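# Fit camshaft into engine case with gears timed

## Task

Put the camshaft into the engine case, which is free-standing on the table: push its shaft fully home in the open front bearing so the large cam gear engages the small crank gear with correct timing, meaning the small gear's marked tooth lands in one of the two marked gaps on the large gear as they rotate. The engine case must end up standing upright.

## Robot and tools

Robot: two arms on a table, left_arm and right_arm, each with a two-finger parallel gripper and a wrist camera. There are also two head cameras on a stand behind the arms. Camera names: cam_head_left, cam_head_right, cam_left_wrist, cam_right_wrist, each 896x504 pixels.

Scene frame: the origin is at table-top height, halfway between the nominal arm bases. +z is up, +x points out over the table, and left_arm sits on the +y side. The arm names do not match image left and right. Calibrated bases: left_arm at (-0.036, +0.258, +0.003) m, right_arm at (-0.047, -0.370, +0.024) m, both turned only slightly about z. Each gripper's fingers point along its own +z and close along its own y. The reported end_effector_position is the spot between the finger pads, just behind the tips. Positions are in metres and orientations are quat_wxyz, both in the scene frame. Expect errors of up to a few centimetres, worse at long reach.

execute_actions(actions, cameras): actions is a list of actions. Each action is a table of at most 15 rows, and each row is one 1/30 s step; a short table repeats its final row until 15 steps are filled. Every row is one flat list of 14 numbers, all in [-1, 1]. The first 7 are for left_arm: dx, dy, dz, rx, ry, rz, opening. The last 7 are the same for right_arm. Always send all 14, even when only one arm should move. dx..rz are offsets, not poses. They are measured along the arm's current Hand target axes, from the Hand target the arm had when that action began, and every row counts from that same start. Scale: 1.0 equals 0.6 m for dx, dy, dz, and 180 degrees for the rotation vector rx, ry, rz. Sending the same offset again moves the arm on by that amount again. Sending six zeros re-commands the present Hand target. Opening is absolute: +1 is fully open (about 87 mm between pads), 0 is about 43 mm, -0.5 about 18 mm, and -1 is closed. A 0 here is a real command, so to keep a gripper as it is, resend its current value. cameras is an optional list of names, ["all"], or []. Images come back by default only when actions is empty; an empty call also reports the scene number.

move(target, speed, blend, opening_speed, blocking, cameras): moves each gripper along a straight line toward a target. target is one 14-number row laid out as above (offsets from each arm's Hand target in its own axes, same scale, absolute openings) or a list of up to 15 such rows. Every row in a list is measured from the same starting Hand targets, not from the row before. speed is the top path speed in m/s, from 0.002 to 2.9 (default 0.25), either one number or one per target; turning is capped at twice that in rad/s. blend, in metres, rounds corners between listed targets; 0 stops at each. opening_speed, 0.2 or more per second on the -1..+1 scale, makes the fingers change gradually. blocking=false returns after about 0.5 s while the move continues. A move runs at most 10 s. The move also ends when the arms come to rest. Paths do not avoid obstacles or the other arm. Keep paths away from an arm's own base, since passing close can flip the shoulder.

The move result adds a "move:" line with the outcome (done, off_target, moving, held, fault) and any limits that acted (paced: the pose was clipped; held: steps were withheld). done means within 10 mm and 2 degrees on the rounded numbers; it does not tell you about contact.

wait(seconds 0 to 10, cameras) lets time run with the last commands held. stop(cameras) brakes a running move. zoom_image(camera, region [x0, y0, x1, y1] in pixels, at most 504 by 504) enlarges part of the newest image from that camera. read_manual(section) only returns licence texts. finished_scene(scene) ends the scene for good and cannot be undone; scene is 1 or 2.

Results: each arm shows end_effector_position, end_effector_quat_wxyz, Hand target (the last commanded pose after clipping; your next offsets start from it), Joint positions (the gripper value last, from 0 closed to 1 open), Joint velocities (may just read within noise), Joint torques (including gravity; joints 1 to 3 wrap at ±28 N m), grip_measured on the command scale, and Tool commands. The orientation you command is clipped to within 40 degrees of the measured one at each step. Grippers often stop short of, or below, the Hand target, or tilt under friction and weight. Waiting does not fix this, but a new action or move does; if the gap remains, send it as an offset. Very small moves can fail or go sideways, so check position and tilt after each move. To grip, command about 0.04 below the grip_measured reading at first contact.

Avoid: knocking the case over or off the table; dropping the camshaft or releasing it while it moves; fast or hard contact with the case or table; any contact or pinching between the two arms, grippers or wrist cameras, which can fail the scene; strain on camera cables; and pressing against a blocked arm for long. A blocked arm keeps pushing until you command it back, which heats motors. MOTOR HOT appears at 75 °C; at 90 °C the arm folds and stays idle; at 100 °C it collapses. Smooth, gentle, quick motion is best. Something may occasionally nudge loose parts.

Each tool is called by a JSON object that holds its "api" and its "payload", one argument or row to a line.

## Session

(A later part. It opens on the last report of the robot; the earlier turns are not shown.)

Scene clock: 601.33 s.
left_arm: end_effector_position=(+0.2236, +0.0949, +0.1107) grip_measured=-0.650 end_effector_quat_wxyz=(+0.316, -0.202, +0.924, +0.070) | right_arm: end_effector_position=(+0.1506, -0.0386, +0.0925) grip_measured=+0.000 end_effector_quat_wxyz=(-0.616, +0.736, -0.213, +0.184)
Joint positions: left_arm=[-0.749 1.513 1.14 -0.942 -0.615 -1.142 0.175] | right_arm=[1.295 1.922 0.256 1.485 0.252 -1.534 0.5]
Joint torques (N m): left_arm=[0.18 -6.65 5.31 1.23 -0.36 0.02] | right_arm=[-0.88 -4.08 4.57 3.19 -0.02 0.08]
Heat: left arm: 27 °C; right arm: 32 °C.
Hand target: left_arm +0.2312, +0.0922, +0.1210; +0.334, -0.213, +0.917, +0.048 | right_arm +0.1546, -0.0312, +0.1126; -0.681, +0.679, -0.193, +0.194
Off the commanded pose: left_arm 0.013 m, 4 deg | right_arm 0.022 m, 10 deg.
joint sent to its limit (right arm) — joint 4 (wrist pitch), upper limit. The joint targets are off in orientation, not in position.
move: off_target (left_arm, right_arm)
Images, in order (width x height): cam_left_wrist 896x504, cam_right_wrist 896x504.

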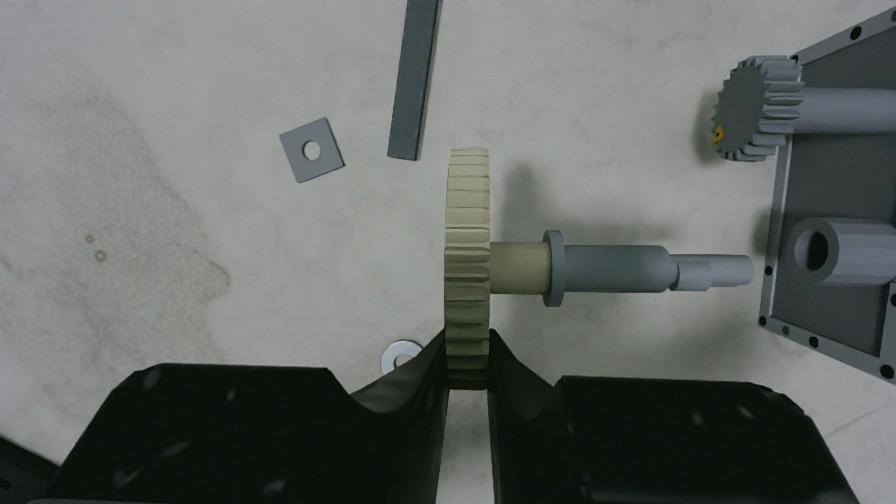

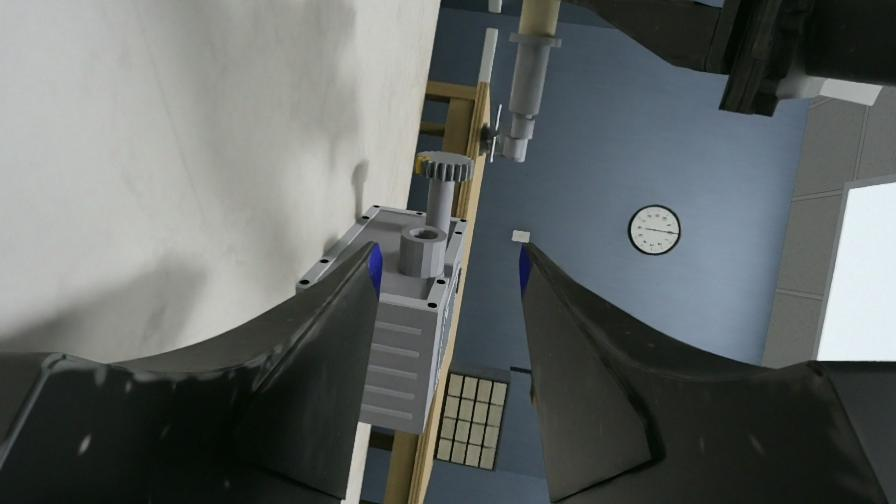

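{"api": "move", "payload": {
  "target": [0.034,0.003,0.041,0.0056,0.0003,-0.0018,-0.75,0,0,0,0,0,0,0],
  "speed": 0.1,
  "cameras": ["cam_left_wrist","cam_right_wrist"]
}}

{"api": "zoom_image", "payload": {
  "camera": "cam_left_wrist",
  "region": [660, 40, 896, 300]
}}

{"api": "zoom_image", "payload": {
  "camera": "cam_right_wrist",
  "region": [360, 0, 660, 340]
}}

Scene clock: 643.30 s.
left_arm: end_effector_position=(+0.2226, +0.0957, +0.0803) grip_measured=-0.650 end_effector_quat_wxyz=(+0.319, -0.203, +0.924, +0.059) | right_arm: end_effector_position=(+0.1505, -0.0385, +0.0925) grip_measured=+0.000 end_effector_quat_wxyz=(-0.616, +0.736, -0.213, +0.184)
Joint positions: left_arm=[-0.745 1.509 1.012 -0.791 -0.606 -1.132 0.175] | right_arm=[1.295 1.922 0.256 1.485 0.251 -1.534 0.5]
Joint torques (N m): left_arm=[0.2 -6.08 5.29 1.29 -0.35 0.03] | right_arm=[-0.94 -4.01 4.57 3.19 -0.02 0.07]
Heat: left arm: 26 °C; right arm: 37 °C.
Hand target: left_arm +0.2310, +0.0923, +0.0889; +0.336, -0.213, +0.917, +0.039 | right_arm +0.1546, -0.0312, +0.1126; -0.681, +0.679, -0.193, +0.194
Off the commanded pose: left_arm 0.013 m, 3 deg | right_arm 0.022 m, 10 deg.
joint sent to its limit (right arm) — joint 4 (wrist pitch), upper limit. The joint targets are off in orientation, not in position.
move: off_target (left_arm, right_arm)
Images, in order (width x height): cam_left_wrist 896x504, cam_right_wrist 896x504.

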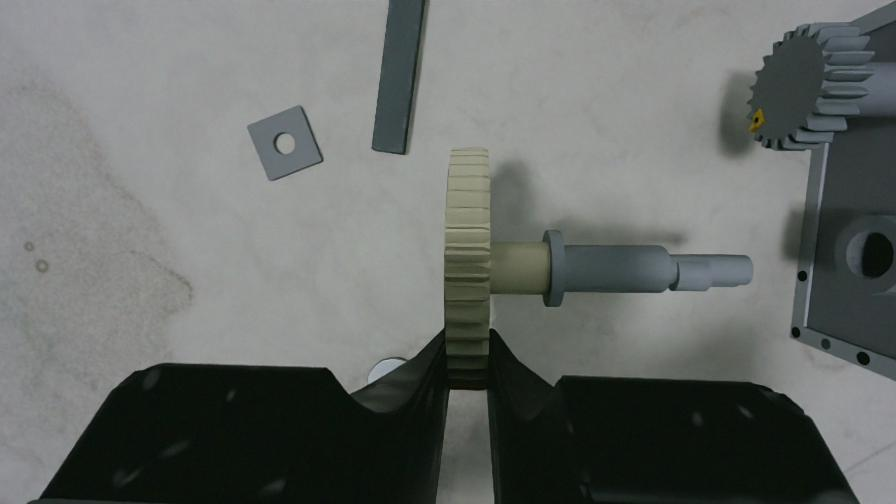

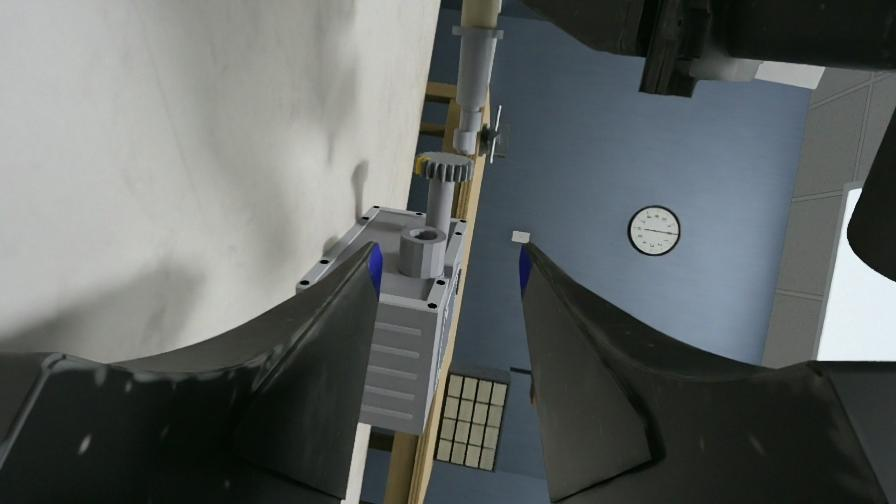

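Scaled by 1.938 from the camera's 896x504 image, which has a finer 1280x720 frame.

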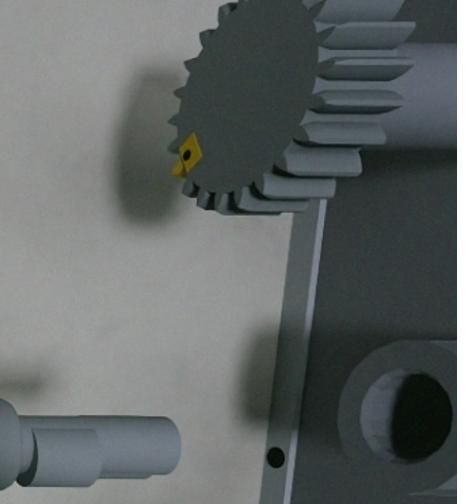

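Scaled by 1.482 from the camera's 896x504 image, which has a finer 1280x720 frame.

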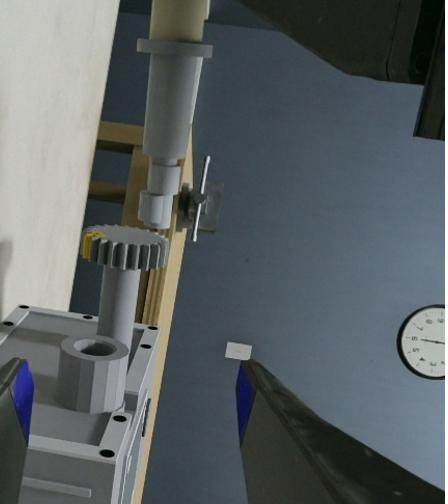

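{"api": "move", "payload": {
  "target": [0.0133,-0.0485,0.025,0,0,0,-0.75,0,0,0,0,0,0,0],
  "speed": 0.1,
  "cameras": ["cam_left_wrist","cam_right_wrist"]
}}

{"api": "zoom_image", "payload": {
  "camera": "cam_left_wrist",
  "region": [660, 40, 896, 300]
}}

{"api": "zoom_image", "payload": {
  "camera": "cam_right_wrist",
  "region": [360, 0, 560, 300]
}}

Scene clock: 655.77 s.
left_arm: end_effector_position=(+0.2340, +0.0791, +0.0657) grip_measured=-0.650 end_effector_quat_wxyz=(+0.316, -0.203, +0.925, +0.061) | right_arm: end_effector_position=(+0.1505, -0.0385, +0.0925) grip_measured=+0.000 end_effector_quat_wxyz=(-0.616, +0.736, -0.213, +0.184)
Joint positions: left_arm=[-0.756 1.609 1.052 -0.746 -0.606 -1.148 0.175] | right_arm=[1.295 1.922 0.256 1.485 0.251 -1.534 0.5]
Joint torques (N m): left_arm=[-0.98 -4.46 7.58 1.26 -0.43 -0.12] | right_arm=[-0.85 -4.08 4.44 3.19 0 0.05]
Heat: left arm: 26 °C; right arm: 38 °C.
Hand target: left_arm +0.2466, +0.0662, +0.0744; +0.336, -0.213, +0.917, +0.039 | right_arm +0.1546, -0.0312, +0.1126; -0.681, +0.679, -0.193, +0.194
Off the commanded pose: left_arm 0.020 m, 4 deg | right_arm 0.022 m, 10 deg.
joint sent to its limit (right arm) — joint 4 (wrist pitch), upper limit. The joint targets are off in orientation, not in position.
move: off_target (left_arm, right_arm)
Images, in order (width x height): cam_left_wrist 896x504, cam_right_wrist 896x504.

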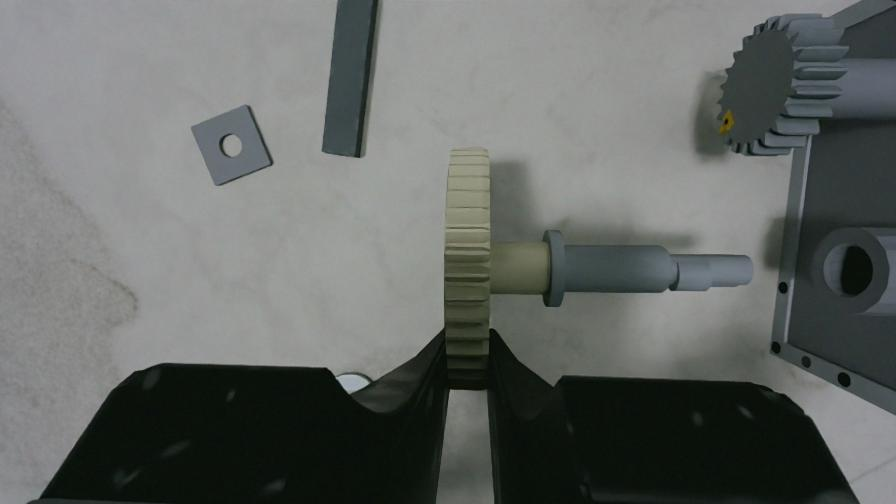

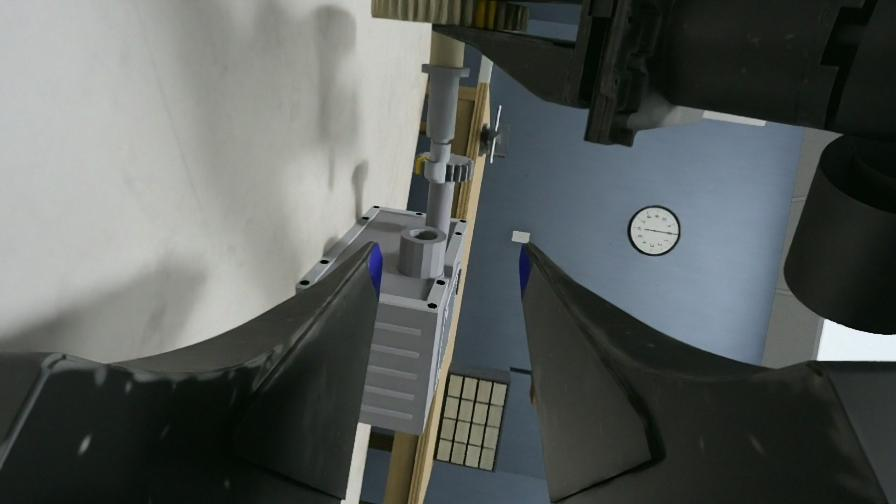

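Scaled by 1.938 from the camera's 896x504 image, which has a finer 1280x720 frame.

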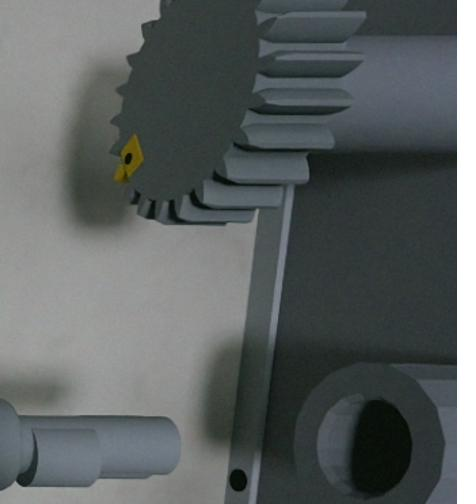

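Scaled by 1.680 from the camera's 896x504 image, which has a finer 1280x720 frame.

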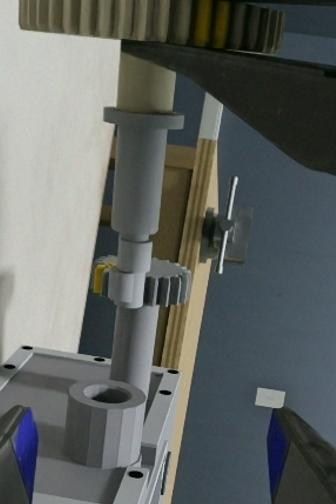

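{"api": "zoom_image", "payload": {
  "camera": "cam_right_wrist",
  "region": [390, 40, 490, 200]
}}

{"api": "zoom_image", "payload": {
  "camera": "cam_right_wrist",
  "region": [380, 140, 480, 300]
}}

{"api": "zoom_image", "payload": {
  "camera": "cam_left_wrist",
  "region": [480, 200, 780, 340]
}}

Scaled by 3.150 from the camera's 896x504 image, which has a finer 1280x720 frame.

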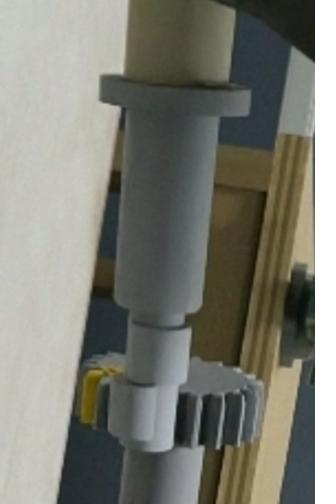

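Scaled by 3.150 from the camera's 896x504 image, which has a finer 1280x720 frame.

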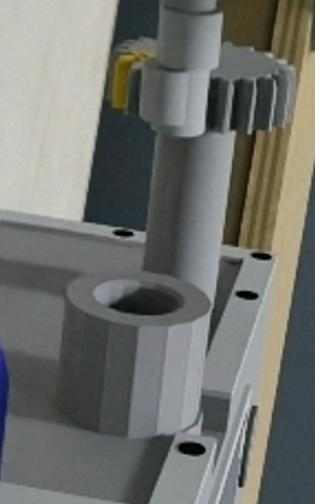

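Scaled by 1.680 from the camera's 896x504 image, which has a finer 1280x720 frame.

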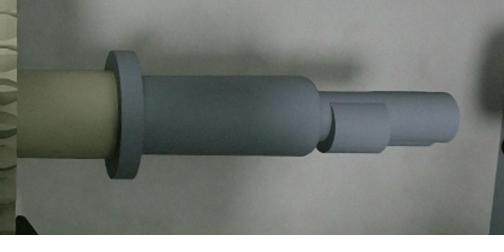

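{"api": "move", "payload": {
  "target": [0.0033,-0.0242,0.0092,0,0,0,-0.75,0,0,0,0,0,0,0],
  "speed": 0.06,
  "cameras": ["cam_left_wrist","cam_right_wrist"]
}}

{"api": "zoom_image", "payload": {
  "camera": "cam_left_wrist",
  "region": [660, 40, 896, 300]
}}

{"api": "zoom_image", "payload": {
  "camera": "cam_right_wrist",
  "region": [390, 60, 490, 260]
}}

Scene clock: 684.47 s.
left_arm: end_effector_position=(+0.2426, +0.0671, +0.0612) grip_measured=-0.650 end_effector_quat_wxyz=(+0.315, -0.204, +0.925, +0.061) | right_arm: end_effector_position=(+0.1505, -0.0385, +0.0925) grip_measured=+0.000 end_effector_quat_wxyz=(-0.616, +0.736, -0.213, +0.184)
Joint positions: left_arm=[-0.762 1.67 1.1 -0.739 -0.606 -1.159 0.175] | right_arm=[1.295 1.922 0.256 1.485 0.251 -1.534 0.5]
Joint torques (N m): left_arm=[-1.2 -4.85 7.65 1.23 -0.47 -0.09] | right_arm=[-0.87 -4.05 4.53 3.17 -0.03 0.07]
Heat: left arm: 27 °C; right arm: 40 °C.
Hand target: left_arm +0.2546, +0.0536, +0.0698; +0.336, -0.212, +0.917, +0.039 | right_arm +0.1546, -0.0312, +0.1126; -0.681, +0.679, -0.193, +0.194
Off the commanded pose: left_arm 0.020 m, 4 deg | right_arm 0.022 m, 10 deg.
joint sent to its limit (right arm) — joint 4 (wrist pitch), upper limit. The joint targets are off in orientation, not in position.
move: off_target (left_arm, right_arm)
Images, in order (width x height): cam_left_wrist 896x504, cam_right_wrist 896x504.

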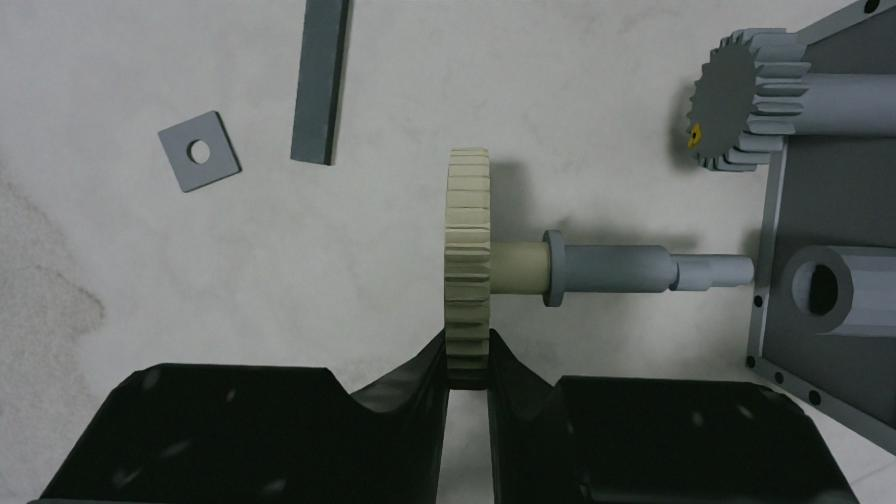

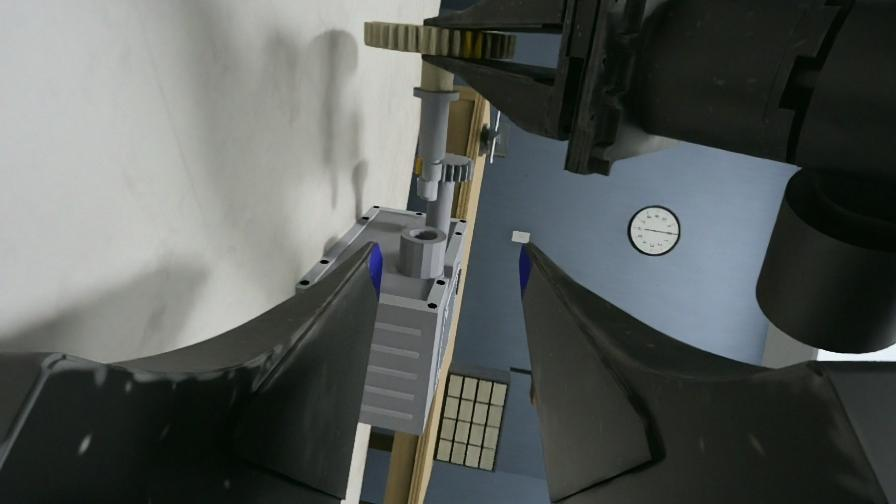

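Scaled by 1.938 from the camera's 896x504 image, which has a finer 1280x720 frame.

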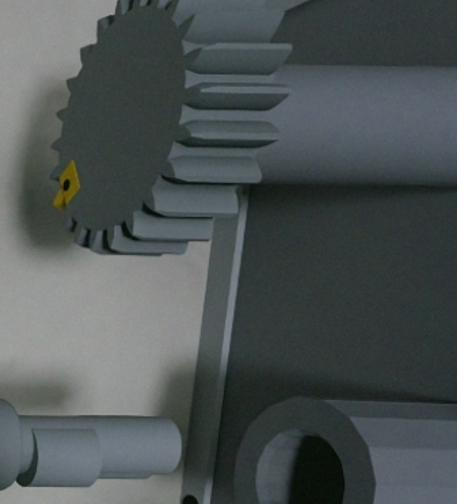

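Scaled by 2.520 from the camera's 896x504 image, which has a finer 1280x720 frame.

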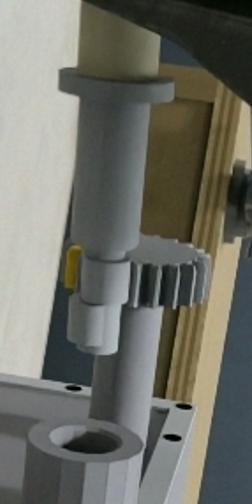

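{"api": "move", "payload": {
  "target": [0.01,-0.0233,-0.0057,0,0,0,-0.75,0,0,0,0,0,0,0],
  "speed": 0.06,
  "cameras": ["cam_left_wrist","cam_right_wrist"]
}}

{"api": "zoom_image", "payload": {
  "camera": "cam_left_wrist",
  "region": [640, 140, 896, 340]
}}

{"api": "zoom_image", "payload": {
  "camera": "cam_right_wrist",
  "region": [370, 80, 490, 280]
}}

Scene clock: 694.83 s.
left_arm: end_effector_position=(+0.2459, +0.0452, +0.0614) grip_measured=-0.650 end_effector_quat_wxyz=(+0.319, -0.206, +0.924, +0.047) | right_arm: end_effector_position=(+0.1505, -0.0385, +0.0925) grip_measured=+0.000 end_effector_quat_wxyz=(-0.616, +0.736, -0.213, +0.184)
Joint positions: left_arm=[-0.798 1.719 1.154 -0.74 -0.608 -1.198 0.175] | right_arm=[1.295 1.922 0.256 1.485 0.251 -1.534 0.5]
Joint torques (N m): left_arm=[-1.01 -5.23 7.69 0.96 -0.55 -0.1] | right_arm=[-0.88 -3.99 4.52 3.18 -0.01 0.07]
Heat: left arm: 29 °C; right arm: 41 °C.
Hand target: left_arm +0.2542, +0.0379, +0.0698; +0.336, -0.213, +0.917, +0.039 | right_arm +0.1546, -0.0312, +0.1126; -0.681, +0.679, -0.193, +0.194
Off the commanded pose: left_arm 0.014 m, 2 deg | right_arm 0.022 m, 10 deg.
joint sent to its limit (right arm) — joint 4 (wrist pitch), upper limit. The joint targets are off in orientation, not in position.
move: off_target (left_arm, right_arm)
Images, in order (width x height): cam_left_wrist 896x504, cam_right_wrist 896x504.

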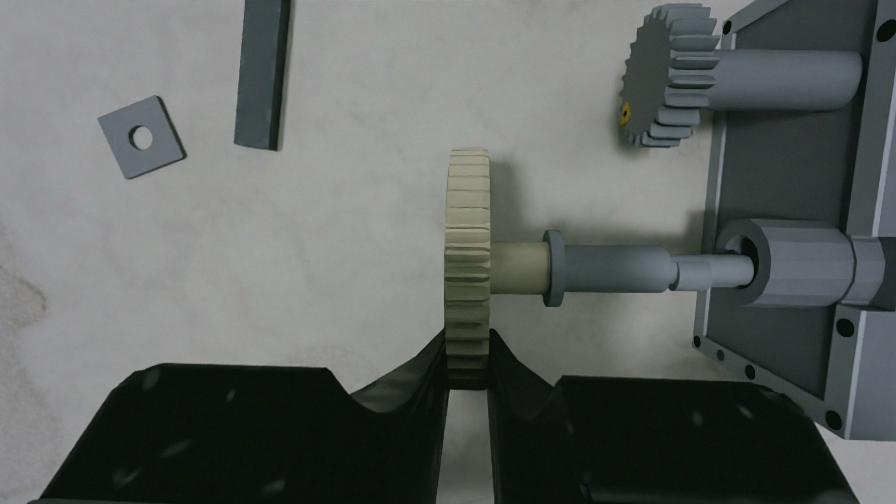

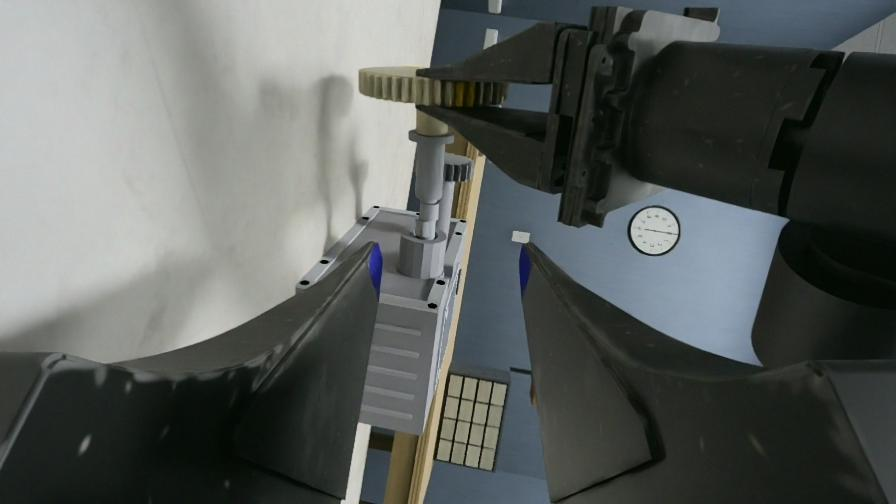

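Scaled by 1.969 from the camera's 896x504 image, which has a finer 1280x720 frame.

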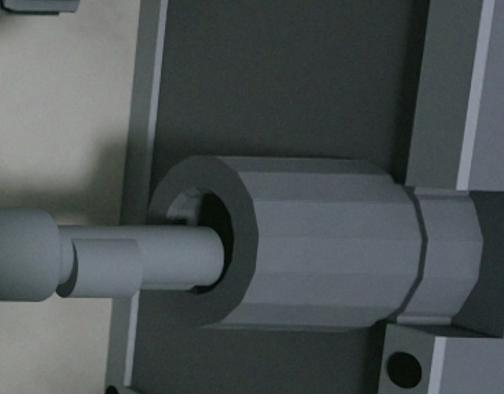

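Scaled by 2.520 from the camera's 896x504 image, which has a finer 1280x720 frame.

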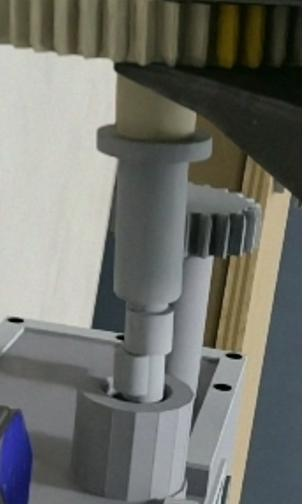

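{"api": "move", "payload": {
  "target": [-0.0032,-0.0205,0.0018,-0.0063,-0.0003,0.0053,-0.75,0,0,0,0,0,0,0],
  "speed": 0.05,
  "cameras": ["cam_left_wrist","cam_right_wrist"]
}}

{"api": "zoom_image", "payload": {
  "camera": "cam_left_wrist",
  "region": [620, 140, 876, 340]
}}

{"api": "zoom_image", "payload": {
  "camera": "cam_right_wrist",
  "region": [370, 80, 490, 280]
}}

Scene clock: 712.03 s.
left_arm: end_effector_position=(+0.2540, +0.0333, +0.0629) grip_measured=-0.650 end_effector_quat_wxyz=(+0.317, -0.203, +0.925, +0.055) | right_arm: end_effector_position=(+0.1505, -0.0385, +0.0925) grip_measured=+0.000 end_effector_quat_wxyz=(-0.616, +0.736, -0.213, +0.184)
Joint positions: left_arm=[-0.806 1.783 1.241 -0.782 -0.614 -1.204 0.175] | right_arm=[1.295 1.922 0.256 1.485 0.251 -1.534 0.5]
Joint torques (N m): left_arm=[-1.05 -5.67 7.6 0.85 -0.6 -0.08] | right_arm=[-0.85 -4.04 4.53 3.18 -0.02 0.05]
Heat: left arm: 29 °C; right arm: 42 °C.
Hand target: left_arm +0.2613, +0.0278, +0.0710; +0.334, -0.208, +0.918, +0.051 | right_arm +0.1546, -0.0312, +0.1126; -0.681, +0.679, -0.193, +0.194
Off the commanded pose: left_arm 0.012 m, 2 deg | right_arm 0.022 m, 10 deg.
joint sent to its limit (right arm) — joint 4 (wrist pitch), upper limit. The joint targets are off in orientation, not in position.
move: off_target (left_arm, right_arm)
Images, in order (width x height): cam_left_wrist 896x504, cam_right_wrist 896x504.

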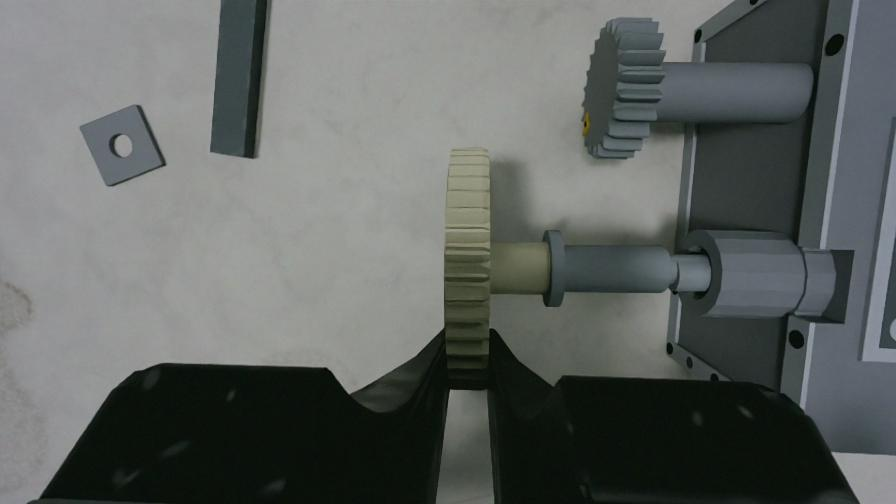

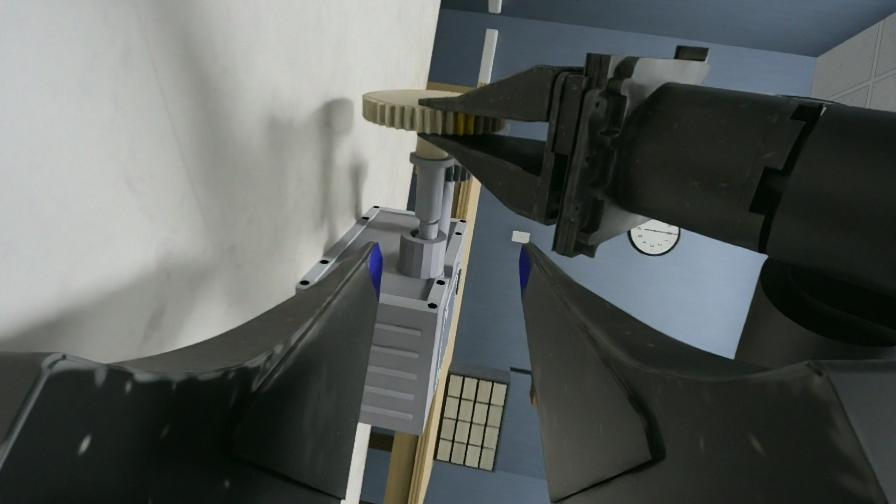

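Scaled by 1.969 from the camera's 896x504 image, which has a finer 1280x720 frame.

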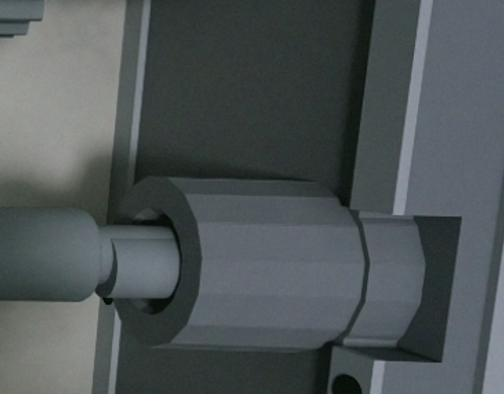

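Scaled by 2.520 from the camera's 896x504 image, which has a finer 1280x720 frame.

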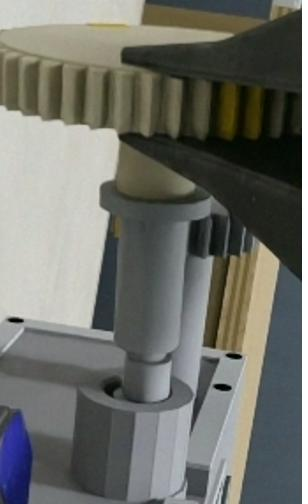

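{"api": "move", "payload": {
  "target": [0.0025,-0.0102,-0.0015,-0.0063,-0.0003,0.0053,-0.75,0,0,0,0,0,0,0],
  "speed": 0.05,
  "cameras": ["cam_left_wrist","cam_right_wrist"]
}}

{"api": "zoom_image", "payload": {
  "camera": "cam_left_wrist",
  "region": [620, 140, 876, 340]
}}

{"api": "zoom_image", "payload": {
  "camera": "cam_right_wrist",
  "region": [370, 80, 490, 280]
}}

Scene clock: 721.43 s.
left_arm: end_effector_position=(+0.2557, +0.0265, +0.0636) grip_measured=-0.650 end_effector_quat_wxyz=(+0.316, -0.200, +0.925, +0.066) | right_arm: end_effector_position=(+0.1505, -0.0385, +0.0925) grip_measured=+0.000 end_effector_quat_wxyz=(-0.616, +0.736, -0.213, +0.184)
Joint positions: left_arm=[-0.819 1.825 1.298 -0.826 -0.625 -1.217 0.175] | right_arm=[1.295 1.922 0.256 1.485 0.251 -1.534 0.5]
Joint torques (N m): left_arm=[-1.03 -5.89 7.57 0.77 -0.62 -0.09] | right_arm=[-0.87 -4.08 4.52 3.18 -0.02 0.07]
Heat: left arm: 30 °C; right arm: 42 °C.
Hand target: left_arm +0.2624, +0.0214, +0.0711; +0.332, -0.204, +0.919, +0.063 | right_arm +0.1546, -0.0312, +0.1126; -0.681, +0.679, -0.193, +0.194
Off the commanded pose: left_arm 0.011 m, 2 deg | right_arm 0.022 m, 10 deg.
joint sent to its limit (right arm) — joint 4 (wrist pitch), upper limit. The joint targets are off in orientation, not in position.
move: off_target (left_arm, right_arm)
Images, in order (width x height): cam_left_wrist 896x504, cam_right_wrist 896x504.

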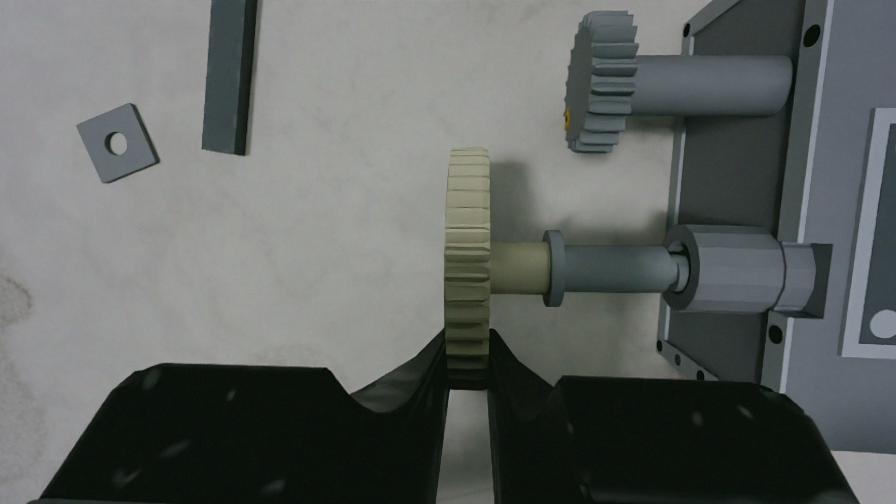

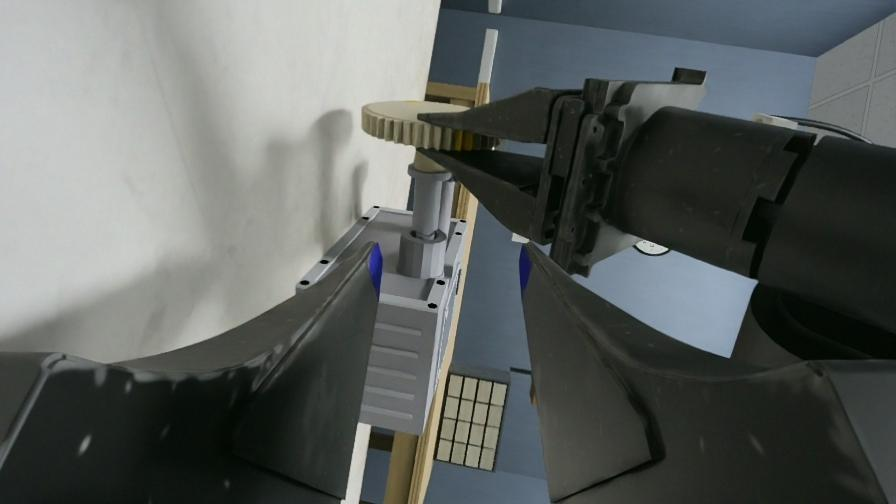

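Scaled by 1.969 from the camera's 896x504 image, which has a finer 1280x720 frame.

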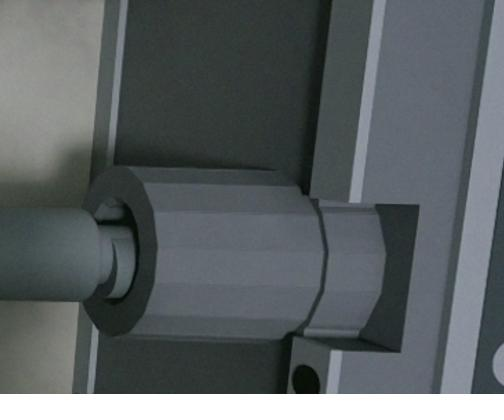

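Scaled by 2.520 from the camera's 896x504 image, which has a finer 1280x720 frame.

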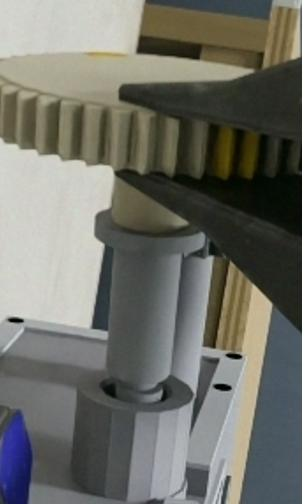

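{"api": "move", "payload": {
  "target": [-0.001,-0.017,0.0005,-0.002,0,0.0018,-0.75,0,0,0,0,0,0,0],
  "speed": 0.04,
  "cameras": ["cam_left_wrist","cam_right_wrist"]
}}

{"api": "zoom_image", "payload": {
  "camera": "cam_left_wrist",
  "region": [620, 140, 876, 340]
}}

{"api": "zoom_image", "payload": {
  "camera": "cam_right_wrist",
  "region": [370, 80, 490, 280]
}}

Scene clock: 733.63 s.
left_arm: end_effector_position=(+0.2585, +0.0208, +0.0645) grip_measured=-0.650 end_effector_quat_wxyz=(+0.313, -0.196, +0.926, +0.076) | right_arm: end_effector_position=(+0.1505, -0.0385, +0.0925) grip_measured=+0.000 end_effector_quat_wxyz=(-0.616, +0.736, -0.213, +0.184)
Joint positions: left_arm=[-0.826 1.866 1.357 -0.87 -0.631 -1.224 0.175] | right_arm=[1.295 1.922 0.256 1.485 0.251 -1.534 0.5]
Joint torques (N m): left_arm=[-1.03 -5.94 7.62 0.86 -0.58 -0.12] | right_arm=[-0.84 -4.03 4.51 3.19 -0.04 0.07]
Heat: left arm: 31 °C; right arm: 43 °C.
Hand target: left_arm +0.2671, +0.0125, +0.0713; +0.331, -0.202, +0.919, +0.067 | right_arm +0.1546, -0.0312, +0.1126; -0.681, +0.679, -0.193, +0.194
Off the commanded pose: left_arm 0.014 m, 3 deg | right_arm 0.022 m, 10 deg.
joint sent to its limit (right arm) — joint 4 (wrist pitch), upper limit. The joint targets are off in orientation, not in position.
move: off_target (left_arm, right_arm)
Images, in order (width x height): cam_left_wrist 896x504, cam_right_wrist 896x504.

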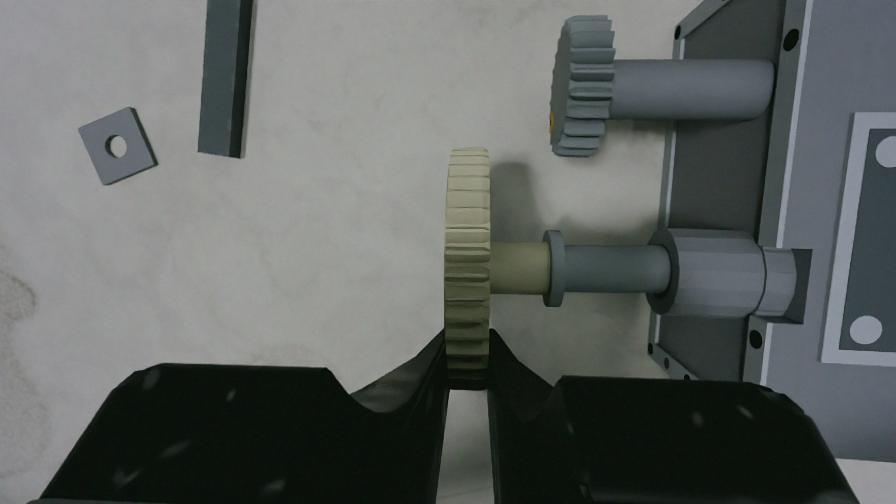

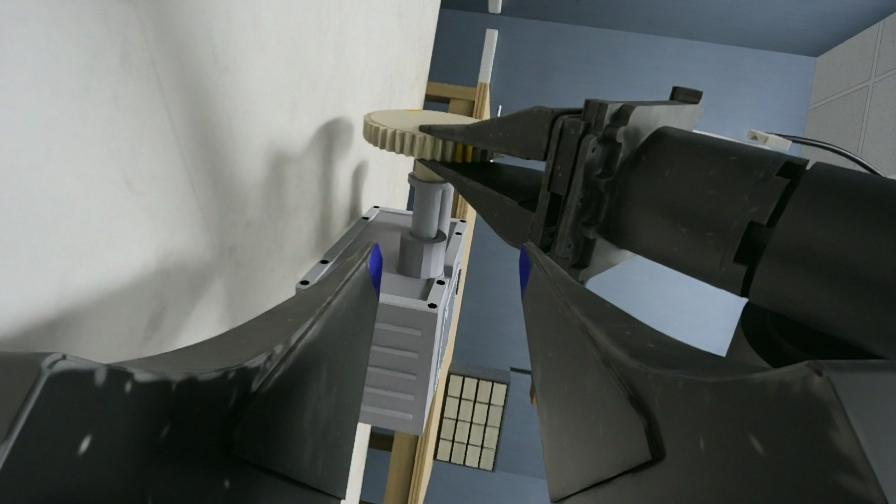

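Scaled by 1.969 from the camera's 896x504 image, which has a finer 1280x720 frame.

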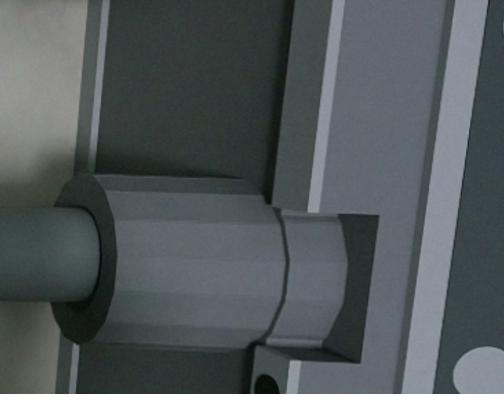

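Scaled by 2.520 from the camera's 896x504 image, which has a finer 1280x720 frame.

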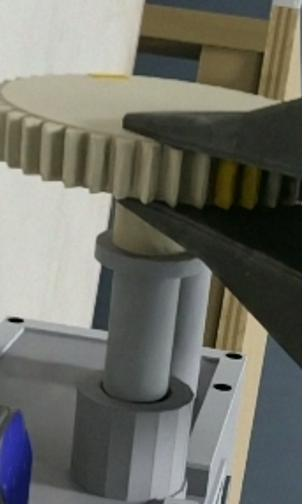

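{"api": "zoom_image", "payload": {
  "camera": "cam_right_wrist",
  "region": [350, 95, 500, 205]
}}

{"api": "zoom_image", "payload": {
  "camera": "cam_left_wrist",
  "region": [430, 0, 640, 300]
}}

Scaled by 3.360 from the camera's 896x504 image, which has a finer 1280x720 frame.

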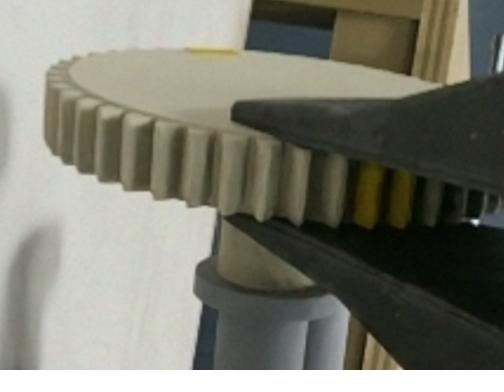

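Scaled by 1.680 from the camera's 896x504 image, which has a finer 1280x720 frame.

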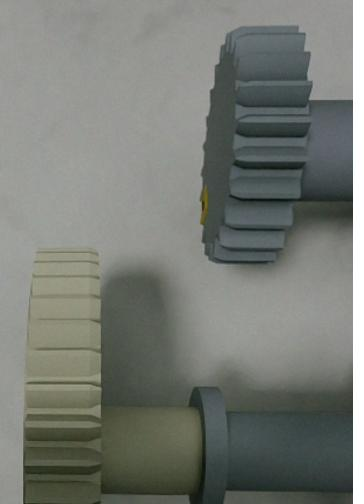

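{"api": "move", "payload": {
  "target": [0.0017,-0.0252,0.0005,0,0,0,-0.75,0,0,0,0,0,0,0],
  "speed": 0.04,
  "cameras": ["cam_left_wrist","cam_right_wrist"]
}}

{"api": "zoom_image", "payload": {
  "camera": "cam_left_wrist",
  "region": [430, 0, 730, 340]
}}

{"api": "zoom_image", "payload": {
  "camera": "cam_right_wrist",
  "region": [340, 80, 500, 280]
}}

Scene clock: 767.27 s.
left_arm: end_effector_position=(+0.2601, +0.0166, +0.0663) grip_measured=-0.650 end_effector_quat_wxyz=(+0.310, -0.191, +0.927, +0.094) | right_arm: end_effector_position=(+0.1505, -0.0385, +0.0925) grip_measured=+0.000 end_effector_quat_wxyz=(-0.616, +0.736, -0.213, +0.184)
Joint positions: left_arm=[-0.836 1.913 1.428 -0.937 -0.646 -1.238 0.175] | right_arm=[1.295 1.922 0.256 1.485 0.251 -1.534 0.5]
Joint torques (N m): left_arm=[-1.26 -5.71 7.8 1.2 -0.47 -0.16] | right_arm=[-0.81 -4.15 4.55 3.19 0 0.06]
Heat: left arm: 31 °C; right arm: 45 °C.
Hand target: left_arm +0.2729, -0.0016, +0.0707; +0.331, -0.202, +0.919, +0.067 | right_arm +0.1546, -0.0312, +0.1126; -0.681, +0.679, -0.193, +0.194
Off the commanded pose: left_arm 0.023 m, 4 deg | right_arm 0.022 m, 10 deg.
joint sent to its limit (right arm) — joint 4 (wrist pitch), upper limit. The joint targets are off in orientation, not in position.
move: off_target (left_arm, right_arm)
Images, in order (width x height): cam_left_wrist 896x504, cam_right_wrist 896x504.

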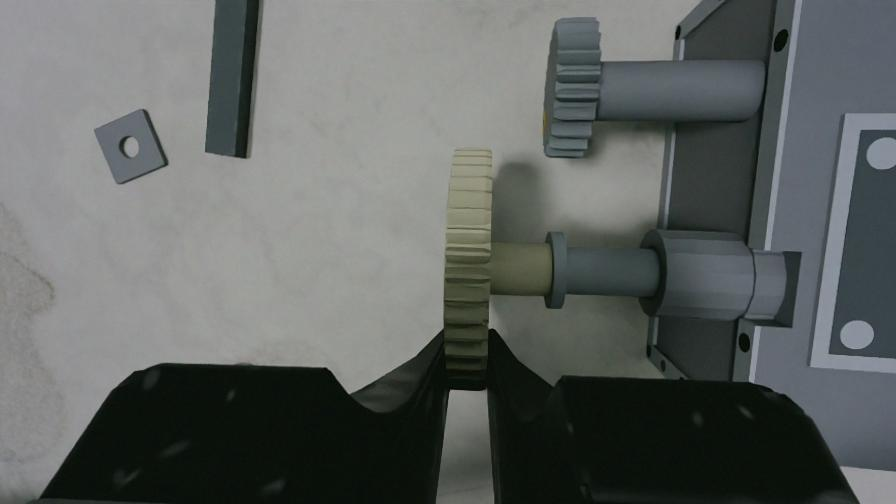

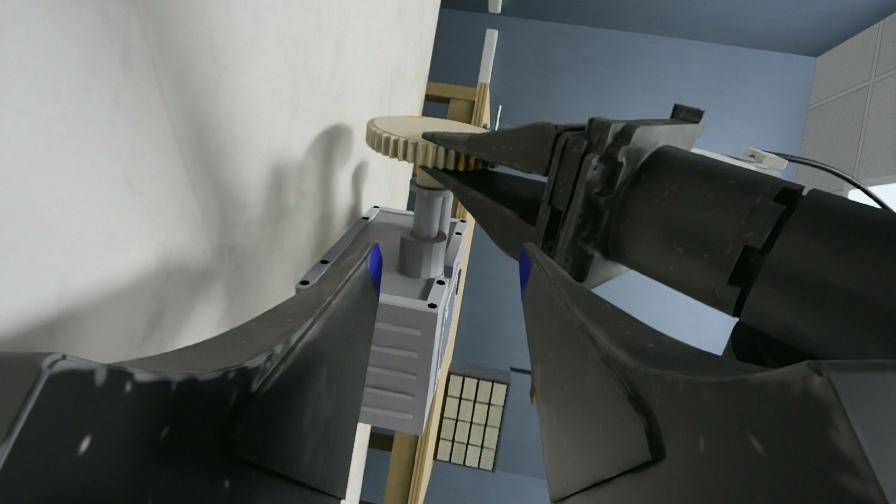

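Scaled by 1.482 from the camera's 896x504 image, which has a finer 1280x720 frame.

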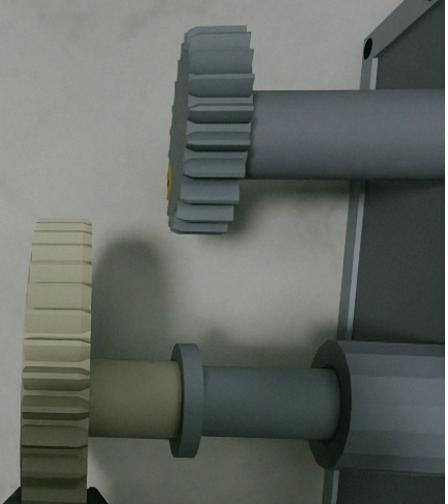

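Scaled by 2.520 from the camera's 896x504 image, which has a finer 1280x720 frame.

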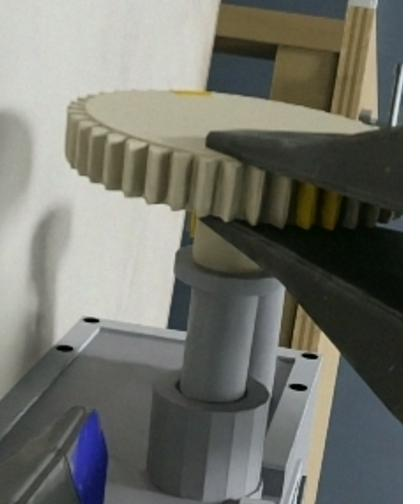

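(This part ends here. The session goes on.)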